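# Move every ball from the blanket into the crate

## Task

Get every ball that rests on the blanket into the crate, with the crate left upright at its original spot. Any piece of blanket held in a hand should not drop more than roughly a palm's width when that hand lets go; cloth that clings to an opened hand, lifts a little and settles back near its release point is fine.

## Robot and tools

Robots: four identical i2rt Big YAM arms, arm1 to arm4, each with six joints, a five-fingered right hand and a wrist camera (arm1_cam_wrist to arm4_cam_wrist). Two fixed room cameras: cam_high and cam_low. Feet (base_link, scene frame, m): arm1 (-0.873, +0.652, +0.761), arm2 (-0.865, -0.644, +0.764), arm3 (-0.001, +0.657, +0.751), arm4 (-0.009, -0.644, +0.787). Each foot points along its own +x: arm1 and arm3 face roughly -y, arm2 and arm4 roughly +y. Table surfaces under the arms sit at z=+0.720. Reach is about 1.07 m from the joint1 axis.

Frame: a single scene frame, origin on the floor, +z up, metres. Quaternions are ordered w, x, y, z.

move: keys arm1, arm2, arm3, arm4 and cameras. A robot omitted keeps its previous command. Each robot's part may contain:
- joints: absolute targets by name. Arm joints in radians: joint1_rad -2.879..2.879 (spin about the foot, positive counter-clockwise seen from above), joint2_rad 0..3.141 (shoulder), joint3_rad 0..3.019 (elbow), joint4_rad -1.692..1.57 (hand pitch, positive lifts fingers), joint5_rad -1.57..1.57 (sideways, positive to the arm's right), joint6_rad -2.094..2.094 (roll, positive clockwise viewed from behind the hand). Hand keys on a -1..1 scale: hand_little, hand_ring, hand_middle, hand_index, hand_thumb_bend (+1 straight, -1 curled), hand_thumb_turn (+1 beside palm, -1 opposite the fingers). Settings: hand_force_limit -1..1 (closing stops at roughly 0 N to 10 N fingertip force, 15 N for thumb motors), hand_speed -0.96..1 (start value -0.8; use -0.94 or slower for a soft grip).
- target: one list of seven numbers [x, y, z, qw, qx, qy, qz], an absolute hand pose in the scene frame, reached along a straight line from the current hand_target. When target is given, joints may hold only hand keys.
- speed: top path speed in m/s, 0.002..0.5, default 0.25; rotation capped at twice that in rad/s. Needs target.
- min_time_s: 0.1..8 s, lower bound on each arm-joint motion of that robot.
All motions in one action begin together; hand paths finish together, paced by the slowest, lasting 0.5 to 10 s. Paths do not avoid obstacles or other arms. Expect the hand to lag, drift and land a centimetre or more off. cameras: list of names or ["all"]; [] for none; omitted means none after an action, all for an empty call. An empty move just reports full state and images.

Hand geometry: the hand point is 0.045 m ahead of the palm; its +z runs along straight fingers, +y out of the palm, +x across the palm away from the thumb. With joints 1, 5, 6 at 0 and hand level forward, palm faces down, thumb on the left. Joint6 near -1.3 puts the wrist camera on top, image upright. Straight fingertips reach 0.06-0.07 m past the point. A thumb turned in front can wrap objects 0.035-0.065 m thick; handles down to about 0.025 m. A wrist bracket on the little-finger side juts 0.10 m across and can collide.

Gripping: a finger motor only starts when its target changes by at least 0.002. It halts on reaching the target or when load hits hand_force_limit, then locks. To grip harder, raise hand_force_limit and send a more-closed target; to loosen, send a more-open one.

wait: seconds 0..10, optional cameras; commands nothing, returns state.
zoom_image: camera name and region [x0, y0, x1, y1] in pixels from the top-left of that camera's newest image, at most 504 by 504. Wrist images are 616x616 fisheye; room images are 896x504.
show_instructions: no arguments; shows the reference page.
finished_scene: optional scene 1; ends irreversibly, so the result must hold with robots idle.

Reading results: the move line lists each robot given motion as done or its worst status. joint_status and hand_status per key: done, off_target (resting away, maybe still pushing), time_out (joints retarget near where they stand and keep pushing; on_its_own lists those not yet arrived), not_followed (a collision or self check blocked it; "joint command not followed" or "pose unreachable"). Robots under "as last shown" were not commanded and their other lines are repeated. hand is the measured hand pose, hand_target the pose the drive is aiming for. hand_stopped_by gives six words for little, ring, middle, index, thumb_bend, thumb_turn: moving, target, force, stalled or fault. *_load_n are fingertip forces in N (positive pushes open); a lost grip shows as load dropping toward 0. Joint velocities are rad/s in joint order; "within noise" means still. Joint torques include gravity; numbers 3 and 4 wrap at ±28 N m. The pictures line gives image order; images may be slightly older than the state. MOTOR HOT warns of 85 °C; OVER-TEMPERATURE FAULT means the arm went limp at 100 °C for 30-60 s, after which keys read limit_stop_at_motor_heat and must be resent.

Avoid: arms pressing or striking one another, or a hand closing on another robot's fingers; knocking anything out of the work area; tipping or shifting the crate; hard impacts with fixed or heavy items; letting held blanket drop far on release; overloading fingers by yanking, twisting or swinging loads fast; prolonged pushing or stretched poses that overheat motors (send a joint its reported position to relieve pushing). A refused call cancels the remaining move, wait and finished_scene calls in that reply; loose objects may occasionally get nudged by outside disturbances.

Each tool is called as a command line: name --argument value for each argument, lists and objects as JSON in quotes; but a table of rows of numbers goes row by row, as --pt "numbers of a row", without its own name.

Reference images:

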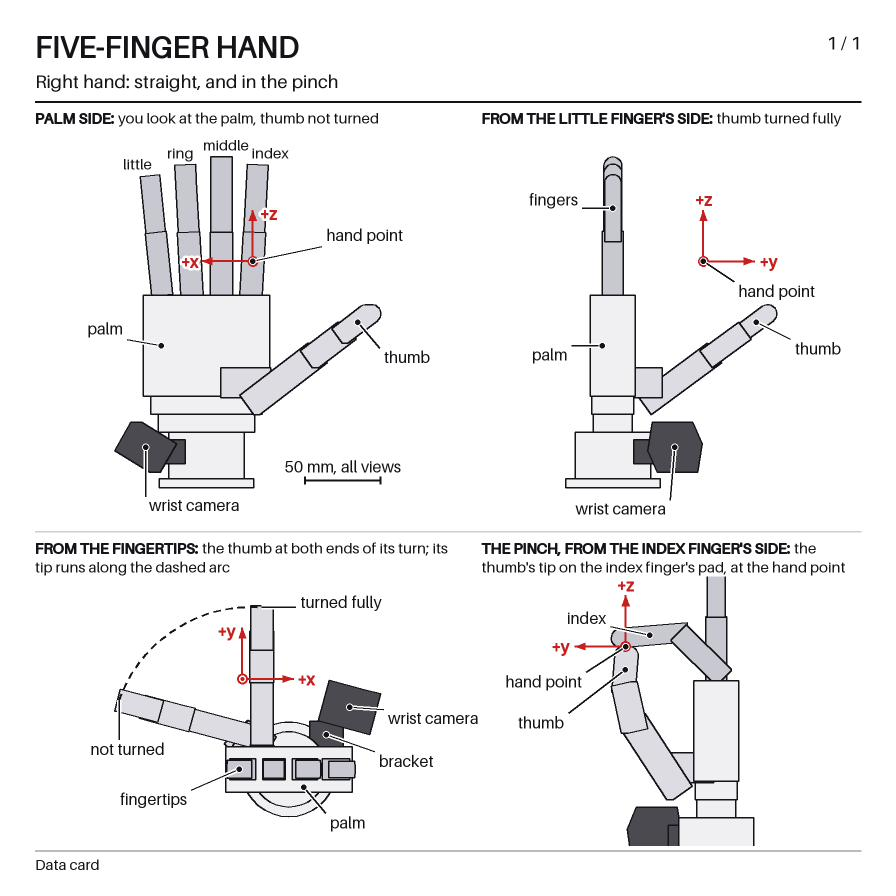

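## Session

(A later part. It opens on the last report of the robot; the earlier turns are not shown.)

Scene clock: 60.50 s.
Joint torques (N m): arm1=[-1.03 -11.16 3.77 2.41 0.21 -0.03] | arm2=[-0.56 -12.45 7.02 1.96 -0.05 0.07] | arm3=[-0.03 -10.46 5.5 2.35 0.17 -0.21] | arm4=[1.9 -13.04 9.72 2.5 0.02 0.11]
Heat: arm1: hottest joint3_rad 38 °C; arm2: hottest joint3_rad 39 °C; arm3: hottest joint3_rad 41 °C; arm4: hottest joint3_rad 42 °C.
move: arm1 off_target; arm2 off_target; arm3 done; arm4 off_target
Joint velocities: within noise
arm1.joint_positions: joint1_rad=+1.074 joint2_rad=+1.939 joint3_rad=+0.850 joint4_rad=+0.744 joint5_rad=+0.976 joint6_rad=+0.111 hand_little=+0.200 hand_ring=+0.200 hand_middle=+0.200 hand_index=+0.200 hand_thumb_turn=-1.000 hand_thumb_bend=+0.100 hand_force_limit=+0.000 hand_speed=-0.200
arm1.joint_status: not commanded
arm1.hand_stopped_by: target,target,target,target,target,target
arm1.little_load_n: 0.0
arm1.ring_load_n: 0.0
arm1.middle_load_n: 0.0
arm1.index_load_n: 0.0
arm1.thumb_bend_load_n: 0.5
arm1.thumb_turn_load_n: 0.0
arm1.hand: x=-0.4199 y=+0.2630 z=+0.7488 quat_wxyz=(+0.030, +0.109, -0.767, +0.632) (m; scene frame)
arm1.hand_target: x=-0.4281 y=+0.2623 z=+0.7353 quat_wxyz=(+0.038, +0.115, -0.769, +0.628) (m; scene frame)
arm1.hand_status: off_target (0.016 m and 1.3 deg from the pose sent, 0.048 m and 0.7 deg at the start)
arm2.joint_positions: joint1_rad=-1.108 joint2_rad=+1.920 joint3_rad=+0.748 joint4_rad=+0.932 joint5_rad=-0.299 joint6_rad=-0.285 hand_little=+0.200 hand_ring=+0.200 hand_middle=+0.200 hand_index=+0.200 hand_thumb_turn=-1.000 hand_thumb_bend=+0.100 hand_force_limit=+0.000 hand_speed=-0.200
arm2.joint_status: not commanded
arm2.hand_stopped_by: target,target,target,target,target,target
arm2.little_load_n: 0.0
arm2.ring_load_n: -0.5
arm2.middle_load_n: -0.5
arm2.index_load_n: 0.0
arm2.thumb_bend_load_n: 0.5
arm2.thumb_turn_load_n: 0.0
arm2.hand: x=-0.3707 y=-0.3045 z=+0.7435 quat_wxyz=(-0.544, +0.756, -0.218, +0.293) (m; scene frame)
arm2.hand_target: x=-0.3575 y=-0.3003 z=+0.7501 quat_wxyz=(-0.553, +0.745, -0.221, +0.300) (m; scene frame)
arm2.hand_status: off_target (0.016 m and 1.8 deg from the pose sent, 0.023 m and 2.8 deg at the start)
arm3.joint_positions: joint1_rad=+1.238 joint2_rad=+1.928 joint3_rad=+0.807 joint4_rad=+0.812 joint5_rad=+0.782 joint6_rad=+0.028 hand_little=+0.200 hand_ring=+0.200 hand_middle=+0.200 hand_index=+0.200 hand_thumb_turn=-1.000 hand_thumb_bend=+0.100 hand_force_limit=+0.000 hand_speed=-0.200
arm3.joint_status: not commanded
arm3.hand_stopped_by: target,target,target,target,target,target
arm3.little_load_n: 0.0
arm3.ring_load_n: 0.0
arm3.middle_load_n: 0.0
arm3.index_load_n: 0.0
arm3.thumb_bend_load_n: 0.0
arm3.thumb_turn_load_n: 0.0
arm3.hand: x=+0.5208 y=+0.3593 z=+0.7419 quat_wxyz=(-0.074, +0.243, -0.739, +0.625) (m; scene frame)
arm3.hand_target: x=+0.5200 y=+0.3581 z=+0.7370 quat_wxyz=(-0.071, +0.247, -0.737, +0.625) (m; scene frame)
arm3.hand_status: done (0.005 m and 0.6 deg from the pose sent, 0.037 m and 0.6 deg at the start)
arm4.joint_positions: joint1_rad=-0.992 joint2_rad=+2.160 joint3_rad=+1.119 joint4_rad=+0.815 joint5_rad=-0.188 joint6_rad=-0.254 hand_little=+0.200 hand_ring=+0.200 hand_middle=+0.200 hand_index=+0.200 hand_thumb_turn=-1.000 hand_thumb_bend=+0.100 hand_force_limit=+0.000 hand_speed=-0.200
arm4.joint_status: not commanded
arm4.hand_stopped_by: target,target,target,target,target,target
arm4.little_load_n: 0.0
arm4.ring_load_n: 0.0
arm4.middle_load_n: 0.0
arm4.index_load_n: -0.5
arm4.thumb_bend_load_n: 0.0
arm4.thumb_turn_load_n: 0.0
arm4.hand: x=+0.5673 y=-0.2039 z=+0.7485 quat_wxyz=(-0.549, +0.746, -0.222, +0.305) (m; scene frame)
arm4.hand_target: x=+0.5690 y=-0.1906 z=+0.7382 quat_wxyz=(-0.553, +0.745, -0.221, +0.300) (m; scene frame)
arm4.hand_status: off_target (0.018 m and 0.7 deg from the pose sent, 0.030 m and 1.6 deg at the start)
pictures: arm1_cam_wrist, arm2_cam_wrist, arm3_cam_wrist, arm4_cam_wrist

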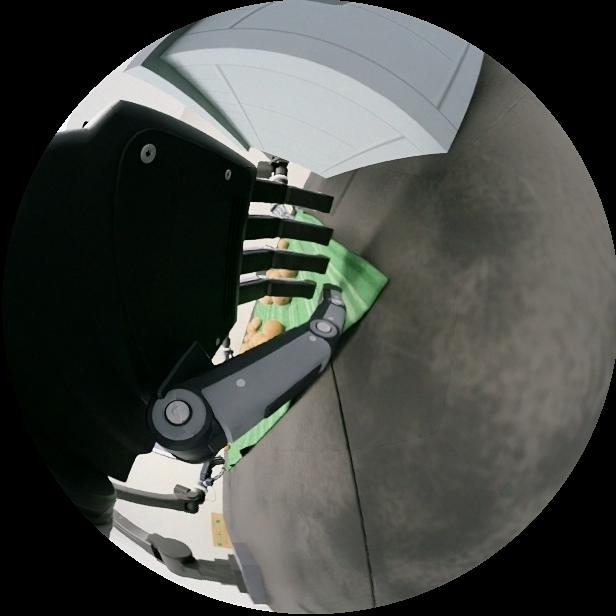

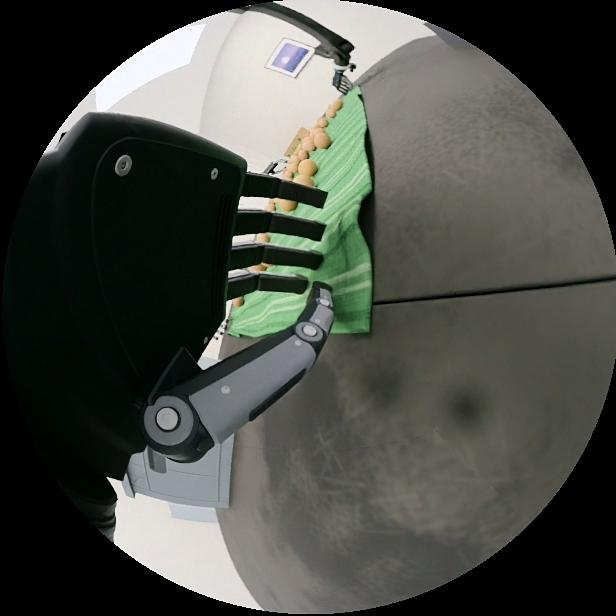

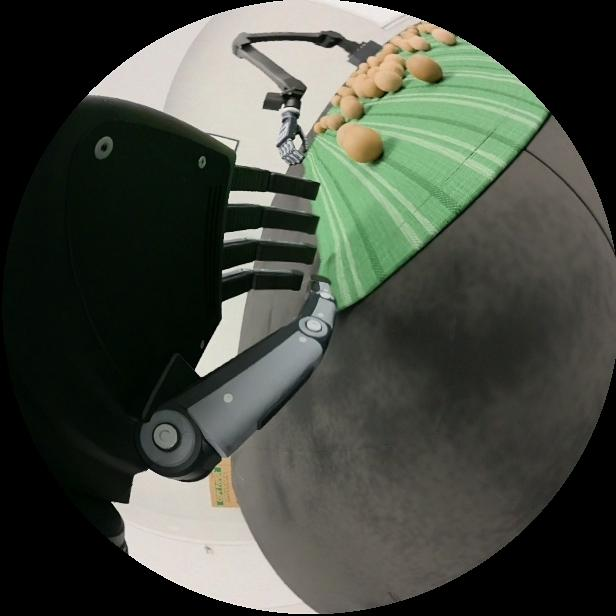

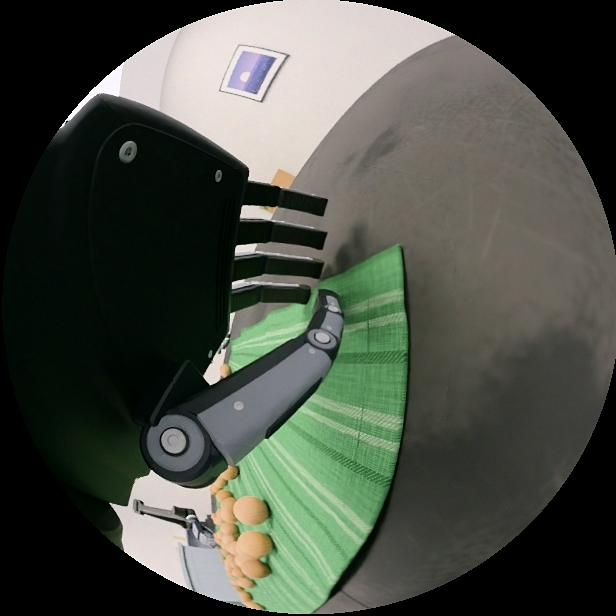

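move --arm1 '{"target": [-0.428, 0.262, 0.724, -0.0384, -0.1148, 0.7685, -0.6281], "speed": 0.06}' --arm3 '{"target": [0.496, 0.340, 0.750, 0.0713, -0.2465, 0.7369, -0.6252], "speed": 0.06}' --arm4 '{"target": [0.570, -0.190, 0.726, 0.5531, -0.7451, 0.2207, -0.3003], "speed": 0.06}' --cameras '["arm1_cam_wrist", "arm3_cam_wrist", "arm4_cam_wrist"]'

zoom_image --camera "arm4_cam_wrist" --region '[220, 180, 420, 380]'

zoom_image --camera "arm1_cam_wrist" --region '[220, 180, 420, 380]'

zoom_image --camera "arm3_cam_wrist" --region '[220, 180, 420, 380]'

Scene clock: 82.87 s.
Joint torques (N m): arm1=[-1.03 -11.05 3.71 2.45 0.21 -0.02] | arm2=[-0.56 -12.45 7.04 1.96 -0.05 0.07] | arm3=[-0.5 -12.1 5.16 2.32 0.13 -0.14] | arm4=[1.85 -12.45 9.39 2.21 0.02 0.06]
Heat: arm1: hottest joint3_rad 37 °C; arm2: hottest joint3_rad 40 °C; arm3: hottest joint2_rad 39 °C; arm4: hottest joint3_rad 43 °C.
move: arm1 off_target; arm3 done; arm4 off_target
Joint velocities: within noise
arm1.joint_positions: joint1_rad=+1.074 joint2_rad=+1.967 joint3_rad=+0.850 joint4_rad=+0.771 joint5_rad=+0.976 joint6_rad=+0.111 hand_little=+0.200 hand_ring=+0.200 hand_middle=+0.200 hand_index=+0.200 hand_thumb_turn=-1.000 hand_thumb_bend=+0.100 hand_force_limit=+0.000 hand_speed=-0.200
arm1.joint_status: not commanded
arm1.hand_stopped_by: target,target,target,target,target,target
arm1.little_load_n: 0.0
arm1.ring_load_n: 0.0
arm1.middle_load_n: 0.0
arm1.index_load_n: 0.0
arm1.thumb_bend_load_n: 0.0
arm1.thumb_turn_load_n: 0.0
arm1.hand: x=-0.4205 y=+0.2634 z=+0.7379 quat_wxyz=(+0.030, +0.109, -0.767, +0.632) (m; scene frame)
arm1.hand_target: x=-0.4282 y=+0.2623 z=+0.7243 quat_wxyz=(+0.038, +0.115, -0.769, +0.628) (m; scene frame)
arm1.hand_status: off_target (0.016 m and 1.3 deg from the pose sent, 0.026 m and 1.3 deg at the start)
arm2: as last shown
arm2.ring_load_n: 0.0
arm2.thumb_bend_load_n: 0.0
arm3.joint_positions: joint1_rad=+1.184 joint2_rad=+1.894 joint3_rad=+0.760 joint4_rad=+0.823 joint5_rad=+0.728 joint6_rad=+0.006 hand_little=+0.200 hand_ring=+0.200 hand_middle=+0.200 hand_index=+0.200 hand_thumb_turn=-1.000 hand_thumb_bend=+0.100 hand_force_limit=+0.000 hand_speed=-0.200
arm3.joint_status: not commanded
arm3.hand_stopped_by: target,target,target,target,target,target
arm3.little_load_n: 0.0
arm3.ring_load_n: 0.0
arm3.middle_load_n: 0.0
arm3.index_load_n: 0.0
arm3.thumb_bend_load_n: 0.5
arm3.thumb_turn_load_n: 0.0
arm3.hand: x=+0.4961 y=+0.3433 z=+0.7433 quat_wxyz=(-0.069, +0.249, -0.741, +0.620) (m; scene frame)
arm3.hand_target: x=+0.4959 y=+0.3400 z=+0.7500 quat_wxyz=(-0.071, +0.246, -0.737, +0.625) (m; scene frame)
arm3.hand_status: done (0.007 m and 0.9 deg from the pose sent, 0.032 m and 0.6 deg at the start)
arm4.joint_positions: joint1_rad=-0.991 joint2_rad=+2.177 joint3_rad=+1.126 joint4_rad=+0.846 joint5_rad=-0.188 joint6_rad=-0.249 hand_little=+0.200 hand_ring=+0.200 hand_middle=+0.200 hand_index=+0.200 hand_thumb_turn=-1.000 hand_thumb_bend=+0.100 hand_force_limit=+0.000 hand_speed=-0.200
arm4.joint_status: not commanded
arm4.hand_stopped_by: target,target,target,target,target,target
arm4.little_load_n: 0.0
arm4.ring_load_n: 0.0
arm4.middle_load_n: 0.0
arm4.index_load_n: -1.0
arm4.thumb_bend_load_n: 0.0
arm4.thumb_turn_load_n: 0.0
arm4.hand: x=+0.5699 y=-0.2012 z=+0.7471 quat_wxyz=(-0.556, +0.740, -0.221, +0.308) (m; scene frame)
arm4.hand_target: x=+0.5687 y=-0.1911 z=+0.7265 quat_wxyz=(-0.553, +0.745, -0.221, +0.300) (m; scene frame)
arm4.hand_status: off_target (0.024 m and 1.1 deg from the pose sent, 0.027 m and 0.7 deg at the start)
pictures: arm1_cam_wrist, arm3_cam_wrist, arm4_cam_wrist

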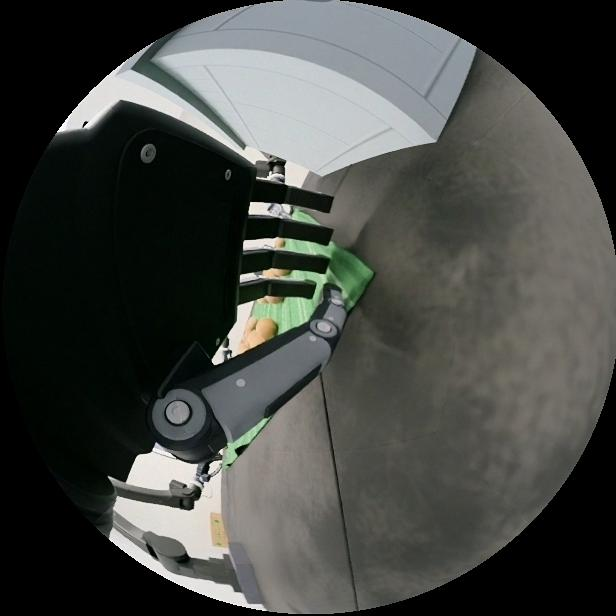

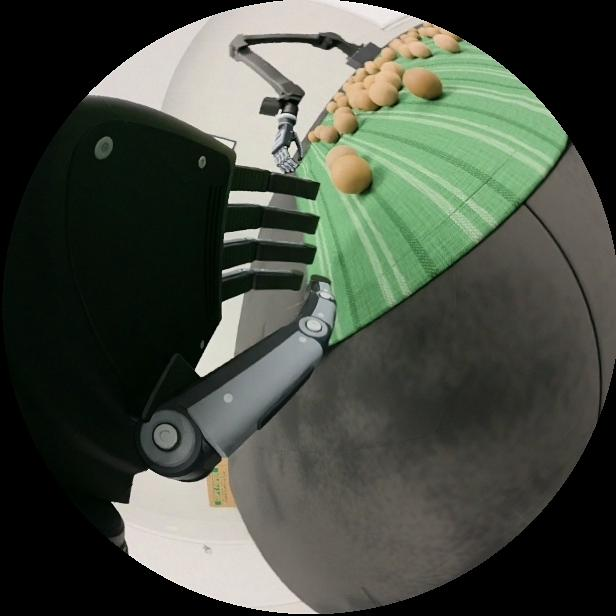

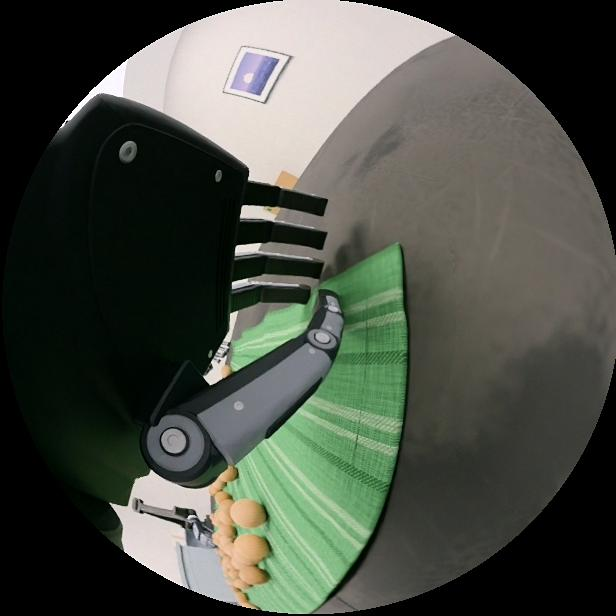

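Scaled by 2.520 from the camera's 616x616 image, which has a finer 880x880 frame.

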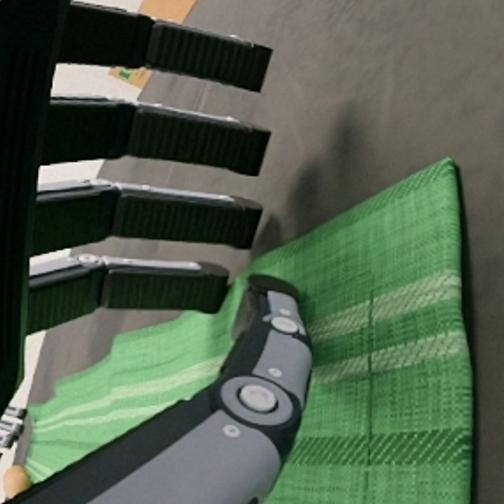

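Scaled by 2.520 from the camera's 616x616 image, which has a finer 880x880 frame.

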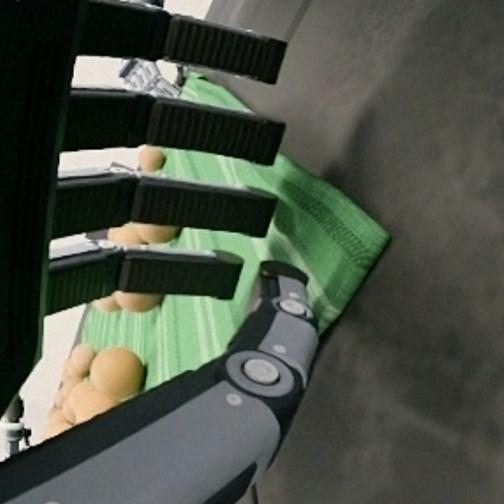

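Scaled by 2.520 from the camera's 616x616 image, which has a finer 880x880 frame.

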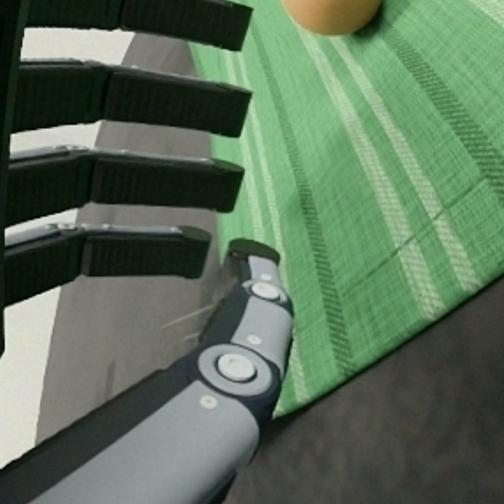

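move --arm1 '{"target": [-0.428, 0.262, 0.712, -0.0384, -0.1148, 0.7685, -0.6281], "speed": 0.06}' --arm3 '{"target": [0.496, 0.340, 0.736, 0.0713, -0.2465, 0.7369, -0.6252], "speed": 0.06}' --arm2 '{"joints": {"hand_force_limit": 0.2, "hand_speed": -0.7, "hand_index": -0.7, "hand_middle": -0.7, "hand_ring": -0.7, "hand_little": -0.7, "hand_thumb_bend": -0.35}}' --arm4 '{"joints": {"hand_force_limit": 0.2, "hand_speed": -0.7, "hand_index": -0.7, "hand_middle": -0.7, "hand_ring": -0.7, "hand_little": -0.7, "hand_thumb_bend": -0.35}}' --cameras '["arm1_cam_wrist", "arm2_cam_wrist", "arm3_cam_wrist", "arm4_cam_wrist"]'

zoom_image --camera "arm4_cam_wrist" --region '[220, 180, 420, 380]'

zoom_image --camera "arm2_cam_wrist" --region '[220, 180, 420, 380]'

Scene clock: 91.10 s.
Joint torques (N m): arm1=[-0.91 -10.29 3.78 2.19 0.19 0.01] | arm2=[-0.56 -12.57 6.37 1.83 -0.04 0.06] | arm3=[-0.09 -10.58 5.14 2.41 0.22 -0.19] | arm4=[1.32 -12.75 8.23 2.06 0 0.05]
Heat: arm1: hottest joint3_rad 37 °C; arm2: hottest joint3_rad 40 °C; arm3: hottest joint2_rad 39 °C; arm4: hottest joint3_rad 43 °C.
move: arm1 off_target; arm2 off_target; arm3 done; arm4 off_target
Joint velocities: within noise
arm1.joint_positions: joint1_rad=+1.074 joint2_rad=+1.990 joint3_rad=+0.850 joint4_rad=+0.808 joint5_rad=+0.976 joint6_rad=+0.108 hand_little=+0.200 hand_ring=+0.200 hand_middle=+0.200 hand_index=+0.200 hand_thumb_turn=-1.000 hand_thumb_bend=+0.100 hand_force_limit=+0.000 hand_speed=-0.200
arm1.joint_status: not commanded
arm1.hand_stopped_by: target,target,target,target,target,target
arm1.little_load_n: 0.0
arm1.ring_load_n: 0.0
arm1.middle_load_n: 0.0
arm1.index_load_n: 0.0
arm1.thumb_bend_load_n: -0.5
arm1.thumb_turn_load_n: -0.5
arm1.hand: x=-0.4197 y=+0.2629 z=+0.7319 quat_wxyz=(+0.027, +0.106, -0.765, +0.635) (m; scene frame)
arm1.hand_target: x=-0.4284 y=+0.2625 z=+0.7127 quat_wxyz=(+0.038, +0.115, -0.769, +0.628) (m; scene frame)
arm1.hand_status: off_target (0.022 m and 1.9 deg from the pose sent, 0.027 m and 1.3 deg at the start)
arm2.joint_positions: joint1_rad=-1.108 joint2_rad=+1.921 joint3_rad=+0.757 joint4_rad=+0.935 joint5_rad=-0.299 joint6_rad=-0.284 hand_little=-0.700 hand_ring=-0.700 hand_middle=-0.236 hand_index=-0.239 hand_thumb_turn=-1.000 hand_thumb_bend=-0.133 hand_force_limit=+0.200 hand_speed=-0.700
arm2.joint_status: hand_middle off_target (ended at -0.236, target -0.700); hand_index off_target (ended at -0.239, target -0.700); hand_thumb_bend off_target (ended at -0.133, target -0.350); the others done
arm2.hand_stopped_by: target,target,force,force,force,target
arm2.little_load_n: 0.0
arm2.ring_load_n: 0.0
arm2.middle_load_n: 14.0
arm2.index_load_n: 6.5
arm2.thumb_bend_load_n: 13.0
arm2.thumb_turn_load_n: 1.0
arm2.hand: x=-0.3667 y=-0.3023 z=+0.7473 quat_wxyz=(-0.547, +0.752, -0.217, +0.297) (m; scene frame)
arm2.hand_target: x=-0.3575 y=-0.3003 z=+0.7501 quat_wxyz=(-0.553, +0.745, -0.221, +0.300) (m; scene frame)
arm2.hand_status: not commanded
arm3.joint_positions: joint1_rad=+1.184 joint2_rad=+1.912 joint3_rad=+0.760 joint4_rad=+0.861 joint5_rad=+0.727 joint6_rad=+0.005 hand_little=+0.200 hand_ring=+0.200 hand_middle=+0.200 hand_index=+0.200 hand_thumb_turn=-1.000 hand_thumb_bend=+0.100 hand_force_limit=+0.000 hand_speed=-0.200
arm3.joint_status: not commanded
arm3.hand_stopped_by: target,target,target,target,target,target
arm3.little_load_n: -0.5
arm3.ring_load_n: 0.0
arm3.middle_load_n: 0.0
arm3.index_load_n: 0.0
arm3.thumb_bend_load_n: 0.0
arm3.thumb_turn_load_n: 0.0
arm3.hand: x=+0.4986 y=+0.3425 z=+0.7418 quat_wxyz=(-0.076, +0.244, -0.738, +0.625) (m; scene frame)
arm3.hand_target: x=+0.4959 y=+0.3400 z=+0.7361 quat_wxyz=(-0.071, +0.246, -0.737, +0.625) (m; scene frame)
arm3.hand_status: done (0.007 m and 0.6 deg from the pose sent, 0.008 m and 0.9 deg at the start)
arm4.joint_positions: joint1_rad=-0.984 joint2_rad=+2.180 joint3_rad=+1.139 joint4_rad=+0.850 joint5_rad=-0.188 joint6_rad=-0.247 hand_little=-0.700 hand_ring=-0.700 hand_middle=-0.237 hand_index=-0.239 hand_thumb_turn=-1.000 hand_thumb_bend=-0.133 hand_force_limit=+0.200 hand_speed=-0.700
arm4.joint_status: hand_middle off_target (ended at -0.237, target -0.700); hand_index off_target (ended at -0.239, target -0.700); hand_thumb_bend off_target (ended at -0.133, target -0.350); the others done
arm4.hand_stopped_by: target,target,force,force,force,target
arm4.little_load_n: 0.0
arm4.ring_load_n: 0.0
arm4.middle_load_n: 15.0
arm4.index_load_n: 7.5
arm4.thumb_bend_load_n: 11.5
arm4.thumb_turn_load_n: 1.0
arm4.hand: x=+0.5720 y=-0.1941 z=+0.7519 quat_wxyz=(-0.561, +0.736, -0.217, +0.310) (m; scene frame)
arm4.hand_target: x=+0.5687 y=-0.1909 z=+0.7265 quat_wxyz=(-0.553, +0.745, -0.221, +0.300) (m; scene frame)
arm4.hand_status: not commanded
pictures: arm1_cam_wrist, arm2_cam_wrist, arm3_cam_wrist, arm4_cam_wrist

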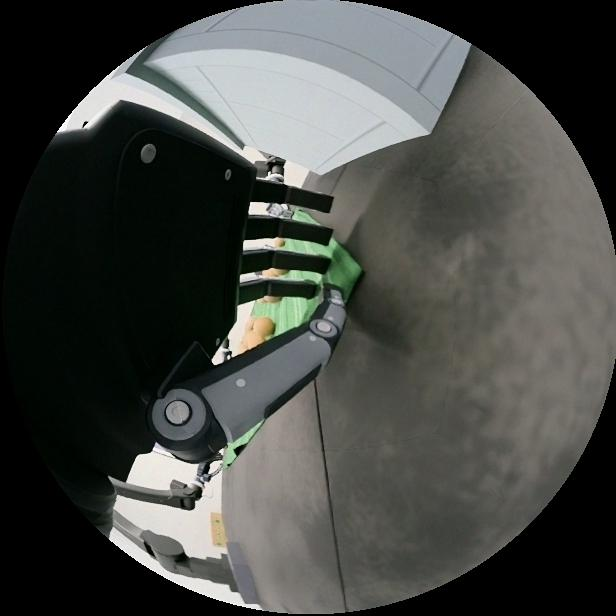

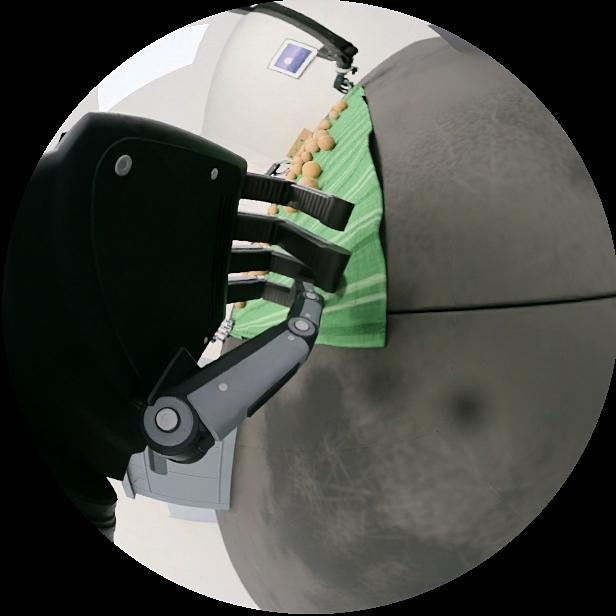

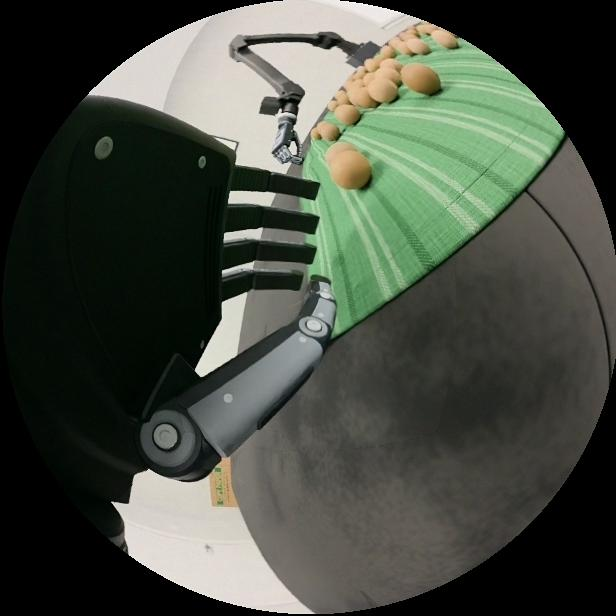

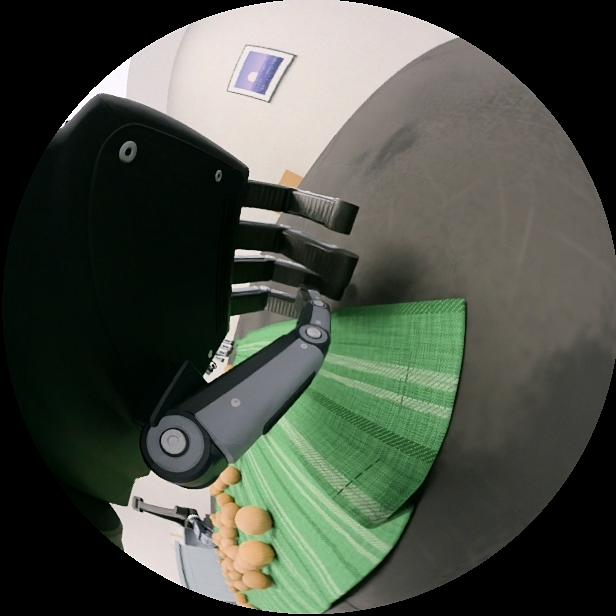

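Scaled by 2.520 from the camera's 616x616 image, which has a finer 880x880 frame.

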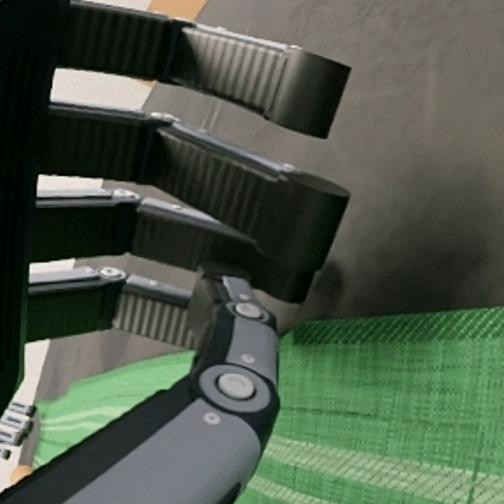

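Scaled by 2.520 from the camera's 616x616 image, which has a finer 880x880 frame.

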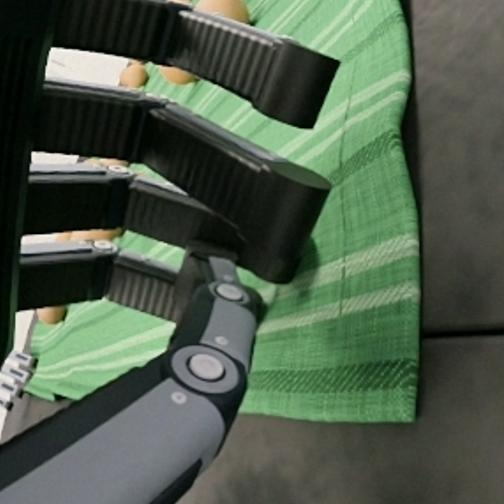

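move --arm4 '{"target": [0.570, -0.190, 0.80, 0.5531, -0.7451, 0.2207, -0.3003], "speed": 0.08}' --arm2 '{"target": [-0.357, -0.300, 0.81, 0.5531, -0.7451, 0.2207, -0.3003], "speed": 0.08}' --cameras '["arm2_cam_wrist", "arm4_cam_wrist"]'

Scene clock: 96.63 s.
Joint torques (N m): arm1=[-1.03 -10.4 3.78 2.19 0.2 0.01] | arm2=[-0.62 -14.68 7.58 1.07 -0.06 0.07] | arm3=[0.32 -9.93 4.96 2.39 0.16 -0.16] | arm4=[1.32 -16.15 7.87 1.83 -0.05 0.05]
Heat: arm1: hottest joint3_rad 37 °C; arm2: hottest joint3_rad 39 °C; arm3: hottest joint2_rad 39 °C; arm4: hottest joint3_rad 42 °C.
move: arm2 off_target; arm4 done
Joint velocities: within noise
arm1, arm3: as last shown
arm1.thumb_turn_load_n: 0.0
arm2.joint_positions: joint1_rad=-1.108 joint2_rad=+1.787 joint3_rad=+0.757 joint4_rad=+0.787 joint5_rad=-0.299 joint6_rad=-0.284 hand_little=-0.700 hand_ring=-0.700 hand_middle=-0.236 hand_index=-0.239 hand_thumb_turn=-1.000 hand_thumb_bend=-0.133 hand_force_limit=+0.200 hand_speed=-0.700
arm2.joint_status: not commanded
arm2.hand_stopped_by: target,target,force,force,force,target
arm2.little_load_n: 0.0
arm2.ring_load_n: 0.0
arm2.middle_load_n: 14.0
arm2.index_load_n: 6.0
arm2.thumb_bend_load_n: 13.0
arm2.thumb_turn_load_n: 1.0
arm2.hand: x=-0.3686 y=-0.3031 z=+0.7903 quat_wxyz=(-0.543, +0.756, -0.219, +0.292) (m; scene frame)
arm2.hand_target: x=-0.3575 y=-0.3002 z=+0.8100 quat_wxyz=(-0.553, +0.745, -0.221, +0.300) (m; scene frame)
arm2.hand_status: off_target (0.023 m and 1.9 deg from the pose sent, 0.063 m and 1.3 deg at the start)
arm3.little_load_n: 0.0
arm3.index_load_n: -0.5
arm4.joint_positions: joint1_rad=-0.984 joint2_rad=+2.070 joint3_rad=+1.139 joint4_rad=+0.708 joint5_rad=-0.187 joint6_rad=-0.247 hand_little=-0.700 hand_ring=-0.700 hand_middle=-0.237 hand_index=-0.238 hand_thumb_turn=-1.000 hand_thumb_bend=-0.133 hand_force_limit=+0.200 hand_speed=-0.700
arm4.joint_status: not commanded
arm4.hand_stopped_by: target,target,force,force,force,target
arm4.little_load_n: 0.0
arm4.ring_load_n: 0.0
arm4.middle_load_n: 15.0
arm4.index_load_n: 7.0
arm4.thumb_bend_load_n: 12.0
arm4.thumb_turn_load_n: 1.0
arm4.hand: x=+0.5714 y=-0.1943 z=+0.7956 quat_wxyz=(-0.552, +0.745, -0.222, +0.302) (m; scene frame)
arm4.hand_target: x=+0.5700 y=-0.1899 z=+0.8001 quat_wxyz=(-0.553, +0.745, -0.221, +0.300) (m; scene frame)
arm4.hand_status: done (0.006 m and 0.3 deg from the pose sent, 0.048 m and 1.8 deg at the start)
pictures: arm2_cam_wrist, arm4_cam_wrist

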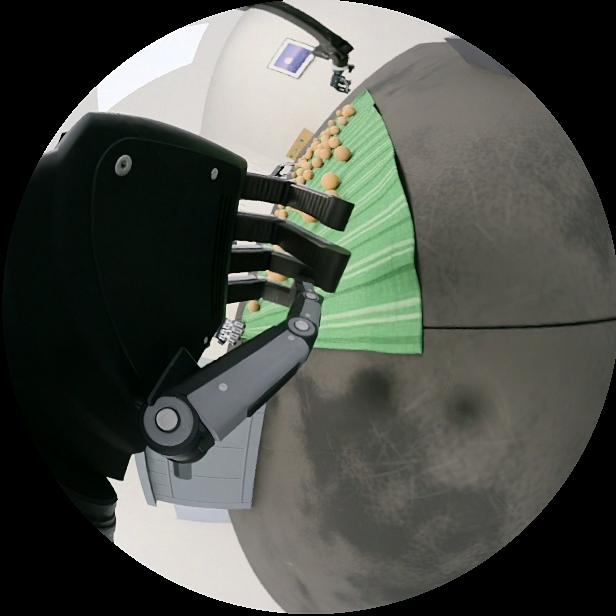

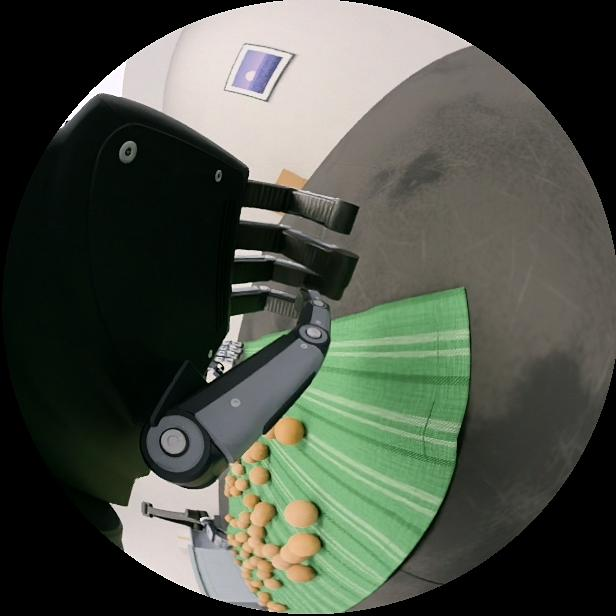

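move --arm4 '{"target": [0.570, -0.192, 0.78, 0.4890, -0.7899, 0.2953, -0.2228], "speed": 0.15, "joints": {"hand_speed": -0.3, "hand_index": 0.05, "hand_middle": 0.05, "hand_ring": 0.7, "hand_little": 0.7, "hand_thumb_bend": 0.5}}' --arm2 '{"target": [-0.359, -0.302, 0.78, 0.4890, -0.7899, 0.2953, -0.2228], "speed": 0.15, "joints": {"hand_speed": -0.3, "hand_index": 0.05, "hand_middle": 0.05, "hand_ring": 0.7, "hand_little": 0.7, "hand_thumb_bend": 0.5}}' --cameras '[]'

move --arm4 '{"target": [0.570, -0.192, 0.71, 0.4890, -0.7899, 0.2953, -0.2228], "speed": 0.06}' --arm2 '{"target": [-0.359, -0.302, 0.715, 0.4890, -0.7899, 0.2953, -0.2228], "speed": 0.06}' --cameras '["arm2_cam_wrist", "arm4_cam_wrist"]'

zoom_image --camera "arm4_cam_wrist" --region '[220, 180, 420, 380]'

zoom_image --camera "arm2_cam_wrist" --region '[220, 180, 420, 380]'

Scene clock: 127.60 s.
Joint torques (N m): arm1=[-1.03 -10.34 3.81 2.19 0.2 0] | arm2=[-0.73 -14.74 9.26 0.96 -0.06 0.09] | arm3=[-0.5 -10.17 5.3 2.25 0.23 -0.13] | arm4=[0.5 -16.38 11.6 1.68 -0.12 0.16]
Heat: arm1: hottest joint3_rad 36 °C; arm2: hottest joint3_rad 38 °C; arm3: hottest joint2_rad 40 °C; arm4: hottest joint3_rad 40 °C.
move: arm2 off_target; arm4 off_target
Joint velocities: within noise
arm1, arm3: as last shown
arm1.thumb_turn_load_n: -0.5
arm2.joint_positions: joint1_rad=-1.109 joint2_rad=+1.784 joint3_rad=+0.840 joint4_rad=+0.456 joint5_rad=-0.282 joint6_rad=-0.215 hand_little=+0.700 hand_ring=+0.700 hand_middle=+0.050 hand_index=+0.050 hand_thumb_turn=-1.000 hand_thumb_bend=+0.500 hand_force_limit=+0.200 hand_speed=-0.300
arm2.joint_status: all done
arm2.hand_stopped_by: target,target,target,target,target,target
arm2.little_load_n: 0.0
arm2.ring_load_n: 0.0
arm2.middle_load_n: 0.0
arm2.index_load_n: 0.0
arm2.thumb_bend_load_n: 0.5
arm2.thumb_turn_load_n: 0.0
arm2.hand: x=-0.3785 y=-0.3076 z=+0.7576 quat_wxyz=(-0.475, +0.802, -0.292, +0.212) (m; scene frame)
arm2.hand_target: x=-0.3598 y=-0.3026 z=+0.7804 quat_wxyz=(-0.489, +0.790, -0.295, +0.223) (m; scene frame)
arm2.hand_status: off_target (0.030 m and 2.5 deg from the pose sent, 0.014 m and 13.9 deg at the start)
arm3.index_load_n: 0.0
arm3.thumb_bend_load_n: 0.5
arm4.joint_positions: joint1_rad=-0.984 joint2_rad=+2.061 joint3_rad=+1.213 joint4_rad=+0.364 joint5_rad=-0.182 joint6_rad=-0.164 hand_little=+0.700 hand_ring=+0.700 hand_middle=+0.050 hand_index=+0.050 hand_thumb_turn=-1.000 hand_thumb_bend=+0.500 hand_force_limit=+0.200 hand_speed=-0.300
arm4.joint_status: all done
arm4.hand_stopped_by: target,target,target,target,target,target
arm4.little_load_n: 0.0
arm4.ring_load_n: 0.0
arm4.middle_load_n: 0.0
arm4.index_load_n: 0.0
arm4.thumb_bend_load_n: 0.0
arm4.thumb_turn_load_n: 0.0
arm4.hand: x=+0.5545 y=-0.2005 z=+0.7610 quat_wxyz=(-0.477, +0.800, -0.293, +0.217) (m; scene frame)
arm4.hand_target: x=+0.5692 y=-0.1925 z=+0.7805 quat_wxyz=(-0.489, +0.790, -0.295, +0.223) (m; scene frame)
arm4.hand_status: off_target (0.026 m and 1.9 deg from the pose sent, 0.016 m and 15.2 deg at the start)
pictures: none
No camera images: "cameras" was empty.

Scene clock: 129.37 s.
Joint torques (N m): arm1=[-1.03 -10.34 3.79 2.19 0.2 0.01] | arm2=[-0.62 -9.17 6.35 0.91 0.01 -0.04] | arm3=[0.09 -10.46 5.14 2.45 0.19 -0.14] | arm4=[0.62 -10.7 9.69 1.91 0.14 -0.03]
Heat: arm1: hottest joint3_rad 36 °C; arm2: hottest joint3_rad 38 °C; arm3: hottest joint2_rad 40 °C; arm4: hottest joint3_rad 40 °C.
move: arm2 off_target; arm4 off_target
Joint velocities: within noise
arm1, arm3: as last shown
arm1.hand: x=-0.4198 y=+0.2629 z=+0.7317 quat_wxyz=(+0.027, +0.106, -0.765, +0.635) (m; scene frame)
arm1.hand_target: x=-0.4285 y=+0.2625 z=+0.7125 quat_wxyz=(+0.038, +0.115, -0.769, +0.628) (m; scene frame)
arm2.joint_positions: joint1_rad=-1.110 joint2_rad=+1.864 joint3_rad=+0.854 joint4_rad=+0.633 joint5_rad=-0.282 joint6_rad=-0.203 hand_little=+0.700 hand_ring=+0.700 hand_middle=+0.050 hand_index=+0.050 hand_thumb_turn=-1.000 hand_thumb_bend=+0.499 hand_force_limit=+0.200 hand_speed=-0.300
arm2.joint_status: not commanded
arm2.hand_stopped_by: target,target,target,target,target,target
arm2.little_load_n: 0.0
arm2.ring_load_n: 0.0
arm2.middle_load_n: -0.5
arm2.index_load_n: 0.5
arm2.thumb_bend_load_n: -4.0
arm2.thumb_turn_load_n: -1.5
arm2.hand: x=-0.3562 y=-0.2954 z=+0.7531 quat_wxyz=(-0.511, +0.777, -0.279, +0.240) (m; scene frame)
arm2.hand_target: x=-0.3611 y=-0.3031 z=+0.7168 quat_wxyz=(-0.489, +0.790, -0.295, +0.223) (m; scene frame)
arm2.hand_status: off_target (0.039 m and 4.0 deg from the pose sent, 0.047 m and 2.5 deg at the start)
arm3.thumb_bend_load_n: 0.0
arm4.joint_positions: joint1_rad=-0.984 joint2_rad=+2.110 joint3_rad=+1.221 joint4_rad=+0.499 joint5_rad=-0.188 joint6_rad=-0.144 hand_little=+0.700 hand_ring=+0.700 hand_middle=+0.050 hand_index=+0.050 hand_thumb_turn=-1.000 hand_thumb_bend=+0.500 hand_force_limit=+0.200 hand_speed=-0.300
arm4.joint_status: not commanded
arm4.hand_stopped_by: target,target,target,target,target,target
arm4.little_load_n: 0.0
arm4.ring_load_n: 0.0
arm4.middle_load_n: 0.0
arm4.index_load_n: 0.0
arm4.thumb_bend_load_n: -1.0
arm4.thumb_turn_load_n: 0.5
arm4.hand: x=+0.5682 y=-0.1885 z=+0.7591 quat_wxyz=(-0.512, +0.776, -0.285, +0.233) (m; scene frame)
arm4.hand_target: x=+0.5665 y=-0.1944 z=+0.7121 quat_wxyz=(-0.489, +0.790, -0.295, +0.223) (m; scene frame)
arm4.hand_status: off_target (0.049 m and 3.6 deg from the pose sent, 0.054 m and 1.9 deg at the start)
pictures: arm2_cam_wrist, arm4_cam_wrist

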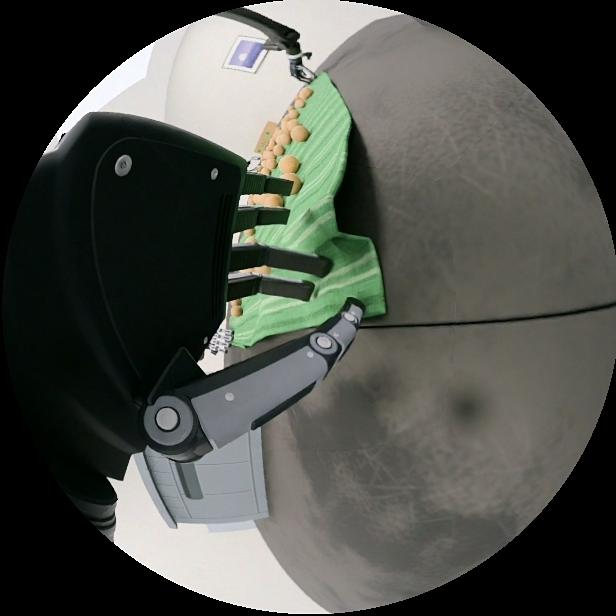

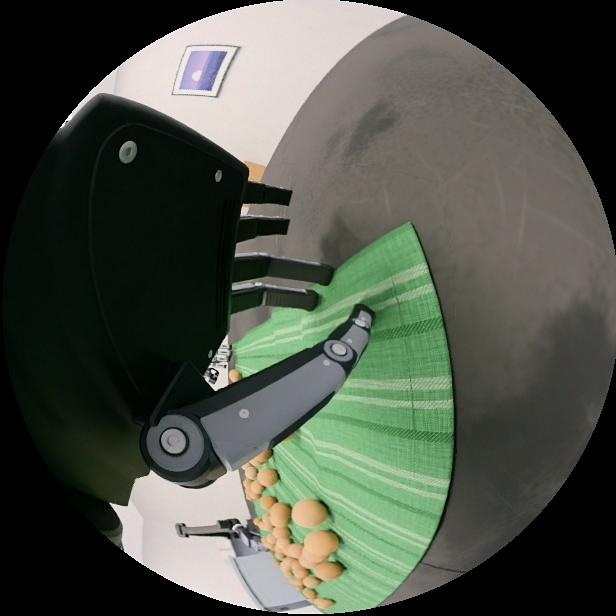

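Scaled by 2.520 from the camera's 616x616 image, which has a finer 880x880 frame.

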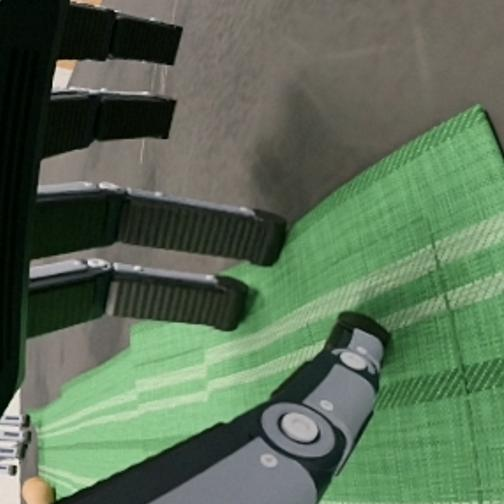

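Scaled by 2.520 from the camera's 616x616 image, which has a finer 880x880 frame.

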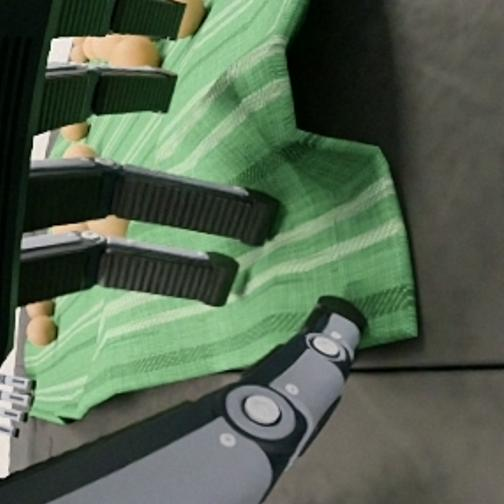

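move --arm4 '{"joints": {"hand_speed": -0.8, "hand_force_limit": 0.2, "hand_index": -0.5, "hand_middle": -0.5, "hand_thumb_bend": -0.3}}' --arm2 '{"joints": {"hand_speed": -0.8, "hand_force_limit": 0.2, "hand_index": -0.5, "hand_middle": -0.5, "hand_thumb_bend": -0.3}}' --cameras '["arm2_cam_wrist", "arm4_cam_wrist"]'

zoom_image --camera "arm4_cam_wrist" --region '[220, 180, 420, 380]'

zoom_image --camera "arm2_cam_wrist" --region '[220, 180, 420, 380]'

Scene clock: 139.10 s.
Joint torques (N m): arm1=[-1.03 -10.29 3.78 2.22 0.2 0] | arm2=[-0.62 -10.34 5.61 0.77 0.02 -0.04] | arm3=[0.09 -10.4 5.01 2.32 0.21 -0.19] | arm4=[0.56 -11.34 9.26 1.77 0.18 -0.07]
Heat: arm1: hottest joint3_rad 36 °C; arm2: hottest joint3_rad 38 °C; arm3: hottest joint2_rad 40 °C; arm4: hottest joint3_rad 41 °C.
move: arm2 off_target; arm4 off_target
Joint velocities: within noise
arm1, arm3: as last shown
arm1.middle_load_n: 0.5
arm2.joint_positions: joint1_rad=-1.110 joint2_rad=+1.877 joint3_rad=+0.862 joint4_rad=+0.636 joint5_rad=-0.282 joint6_rad=-0.203 hand_little=+0.700 hand_ring=+0.700 hand_middle=-0.169 hand_index=-0.205 hand_thumb_turn=-1.000 hand_thumb_bend=+0.287 hand_force_limit=+0.200 hand_speed=-0.800
arm2.joint_status: hand_middle off_target (ended at -0.169, target -0.500); hand_index off_target (ended at -0.205, target -0.500); hand_thumb_bend off_target (ended at +0.287, target -0.300); the others done
arm2.hand_stopped_by: target,target,force,force,force,target
arm2.little_load_n: 0.0
arm2.ring_load_n: 0.0
arm2.middle_load_n: 4.0
arm2.index_load_n: 6.5
arm2.thumb_bend_load_n: 9.0
arm2.thumb_turn_load_n: 0.5
arm2.hand: x=-0.3536 y=-0.2943 z=+0.7500 quat_wxyz=(-0.511, +0.777, -0.279, +0.240) (m; scene frame)
arm2.hand_target: x=-0.3613 y=-0.3031 z=+0.7166 quat_wxyz=(-0.489, +0.790, -0.295, +0.223) (m; scene frame)
arm2.hand_status: not commanded
arm4.joint_positions: joint1_rad=-0.984 joint2_rad=+2.118 joint3_rad=+1.226 joint4_rad=+0.503 joint5_rad=-0.189 joint6_rad=-0.139 hand_little=+0.700 hand_ring=+0.700 hand_middle=-0.261 hand_index=-0.206 hand_thumb_turn=-1.000 hand_thumb_bend=+0.354 hand_force_limit=+0.200 hand_speed=-0.800
arm4.joint_status: hand_middle off_target (ended at -0.261, target -0.500); hand_index off_target (ended at -0.206, target -0.500); hand_thumb_bend off_target (ended at +0.354, target -0.300); the others done
arm4.hand_stopped_by: target,target,force,force,force,target
arm4.little_load_n: 0.0
arm4.ring_load_n: 0.0
arm4.middle_load_n: 8.5
arm4.index_load_n: 4.0
arm4.thumb_bend_load_n: 9.5
arm4.thumb_turn_load_n: 0.0
arm4.hand: x=+0.5690 y=-0.1873 z=+0.7569 quat_wxyz=(-0.513, +0.775, -0.287, +0.232) (m; scene frame)
arm4.hand_target: x=+0.5664 y=-0.1944 z=+0.7120 quat_wxyz=(-0.489, +0.790, -0.295, +0.223) (m; scene frame)
arm4.hand_status: not commanded
pictures: arm2_cam_wrist, arm4_cam_wrist

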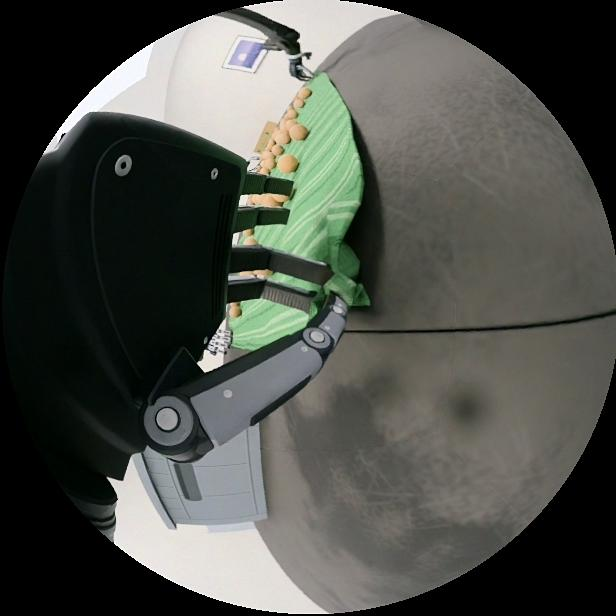

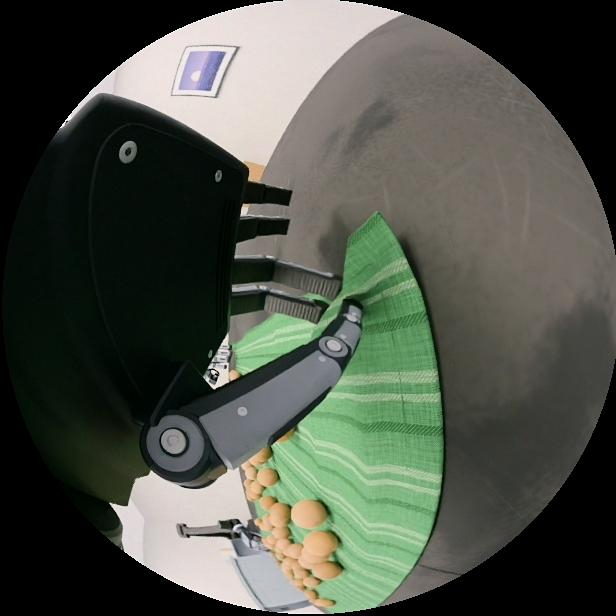

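Scaled by 2.520 from the camera's 616x616 image, which has a finer 880x880 frame.

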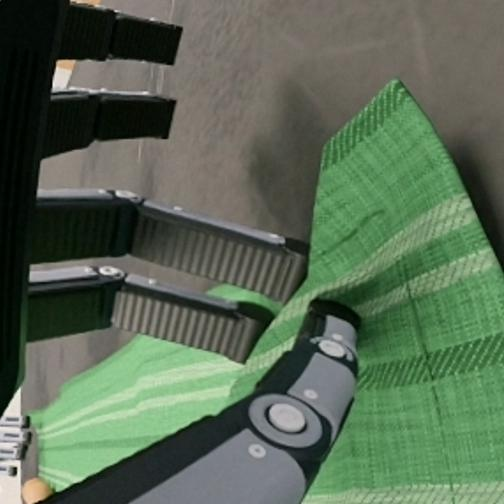

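Scaled by 2.520 from the camera's 616x616 image, which has a finer 880x880 frame.

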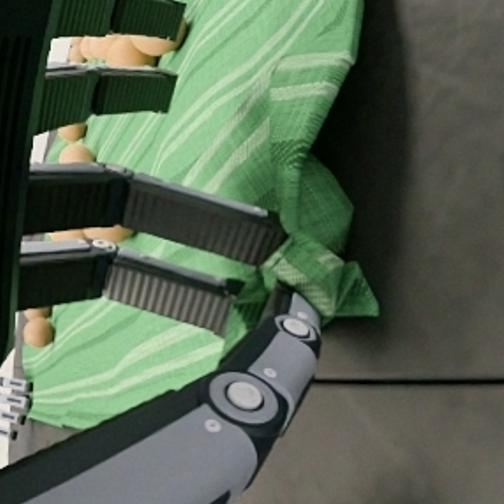

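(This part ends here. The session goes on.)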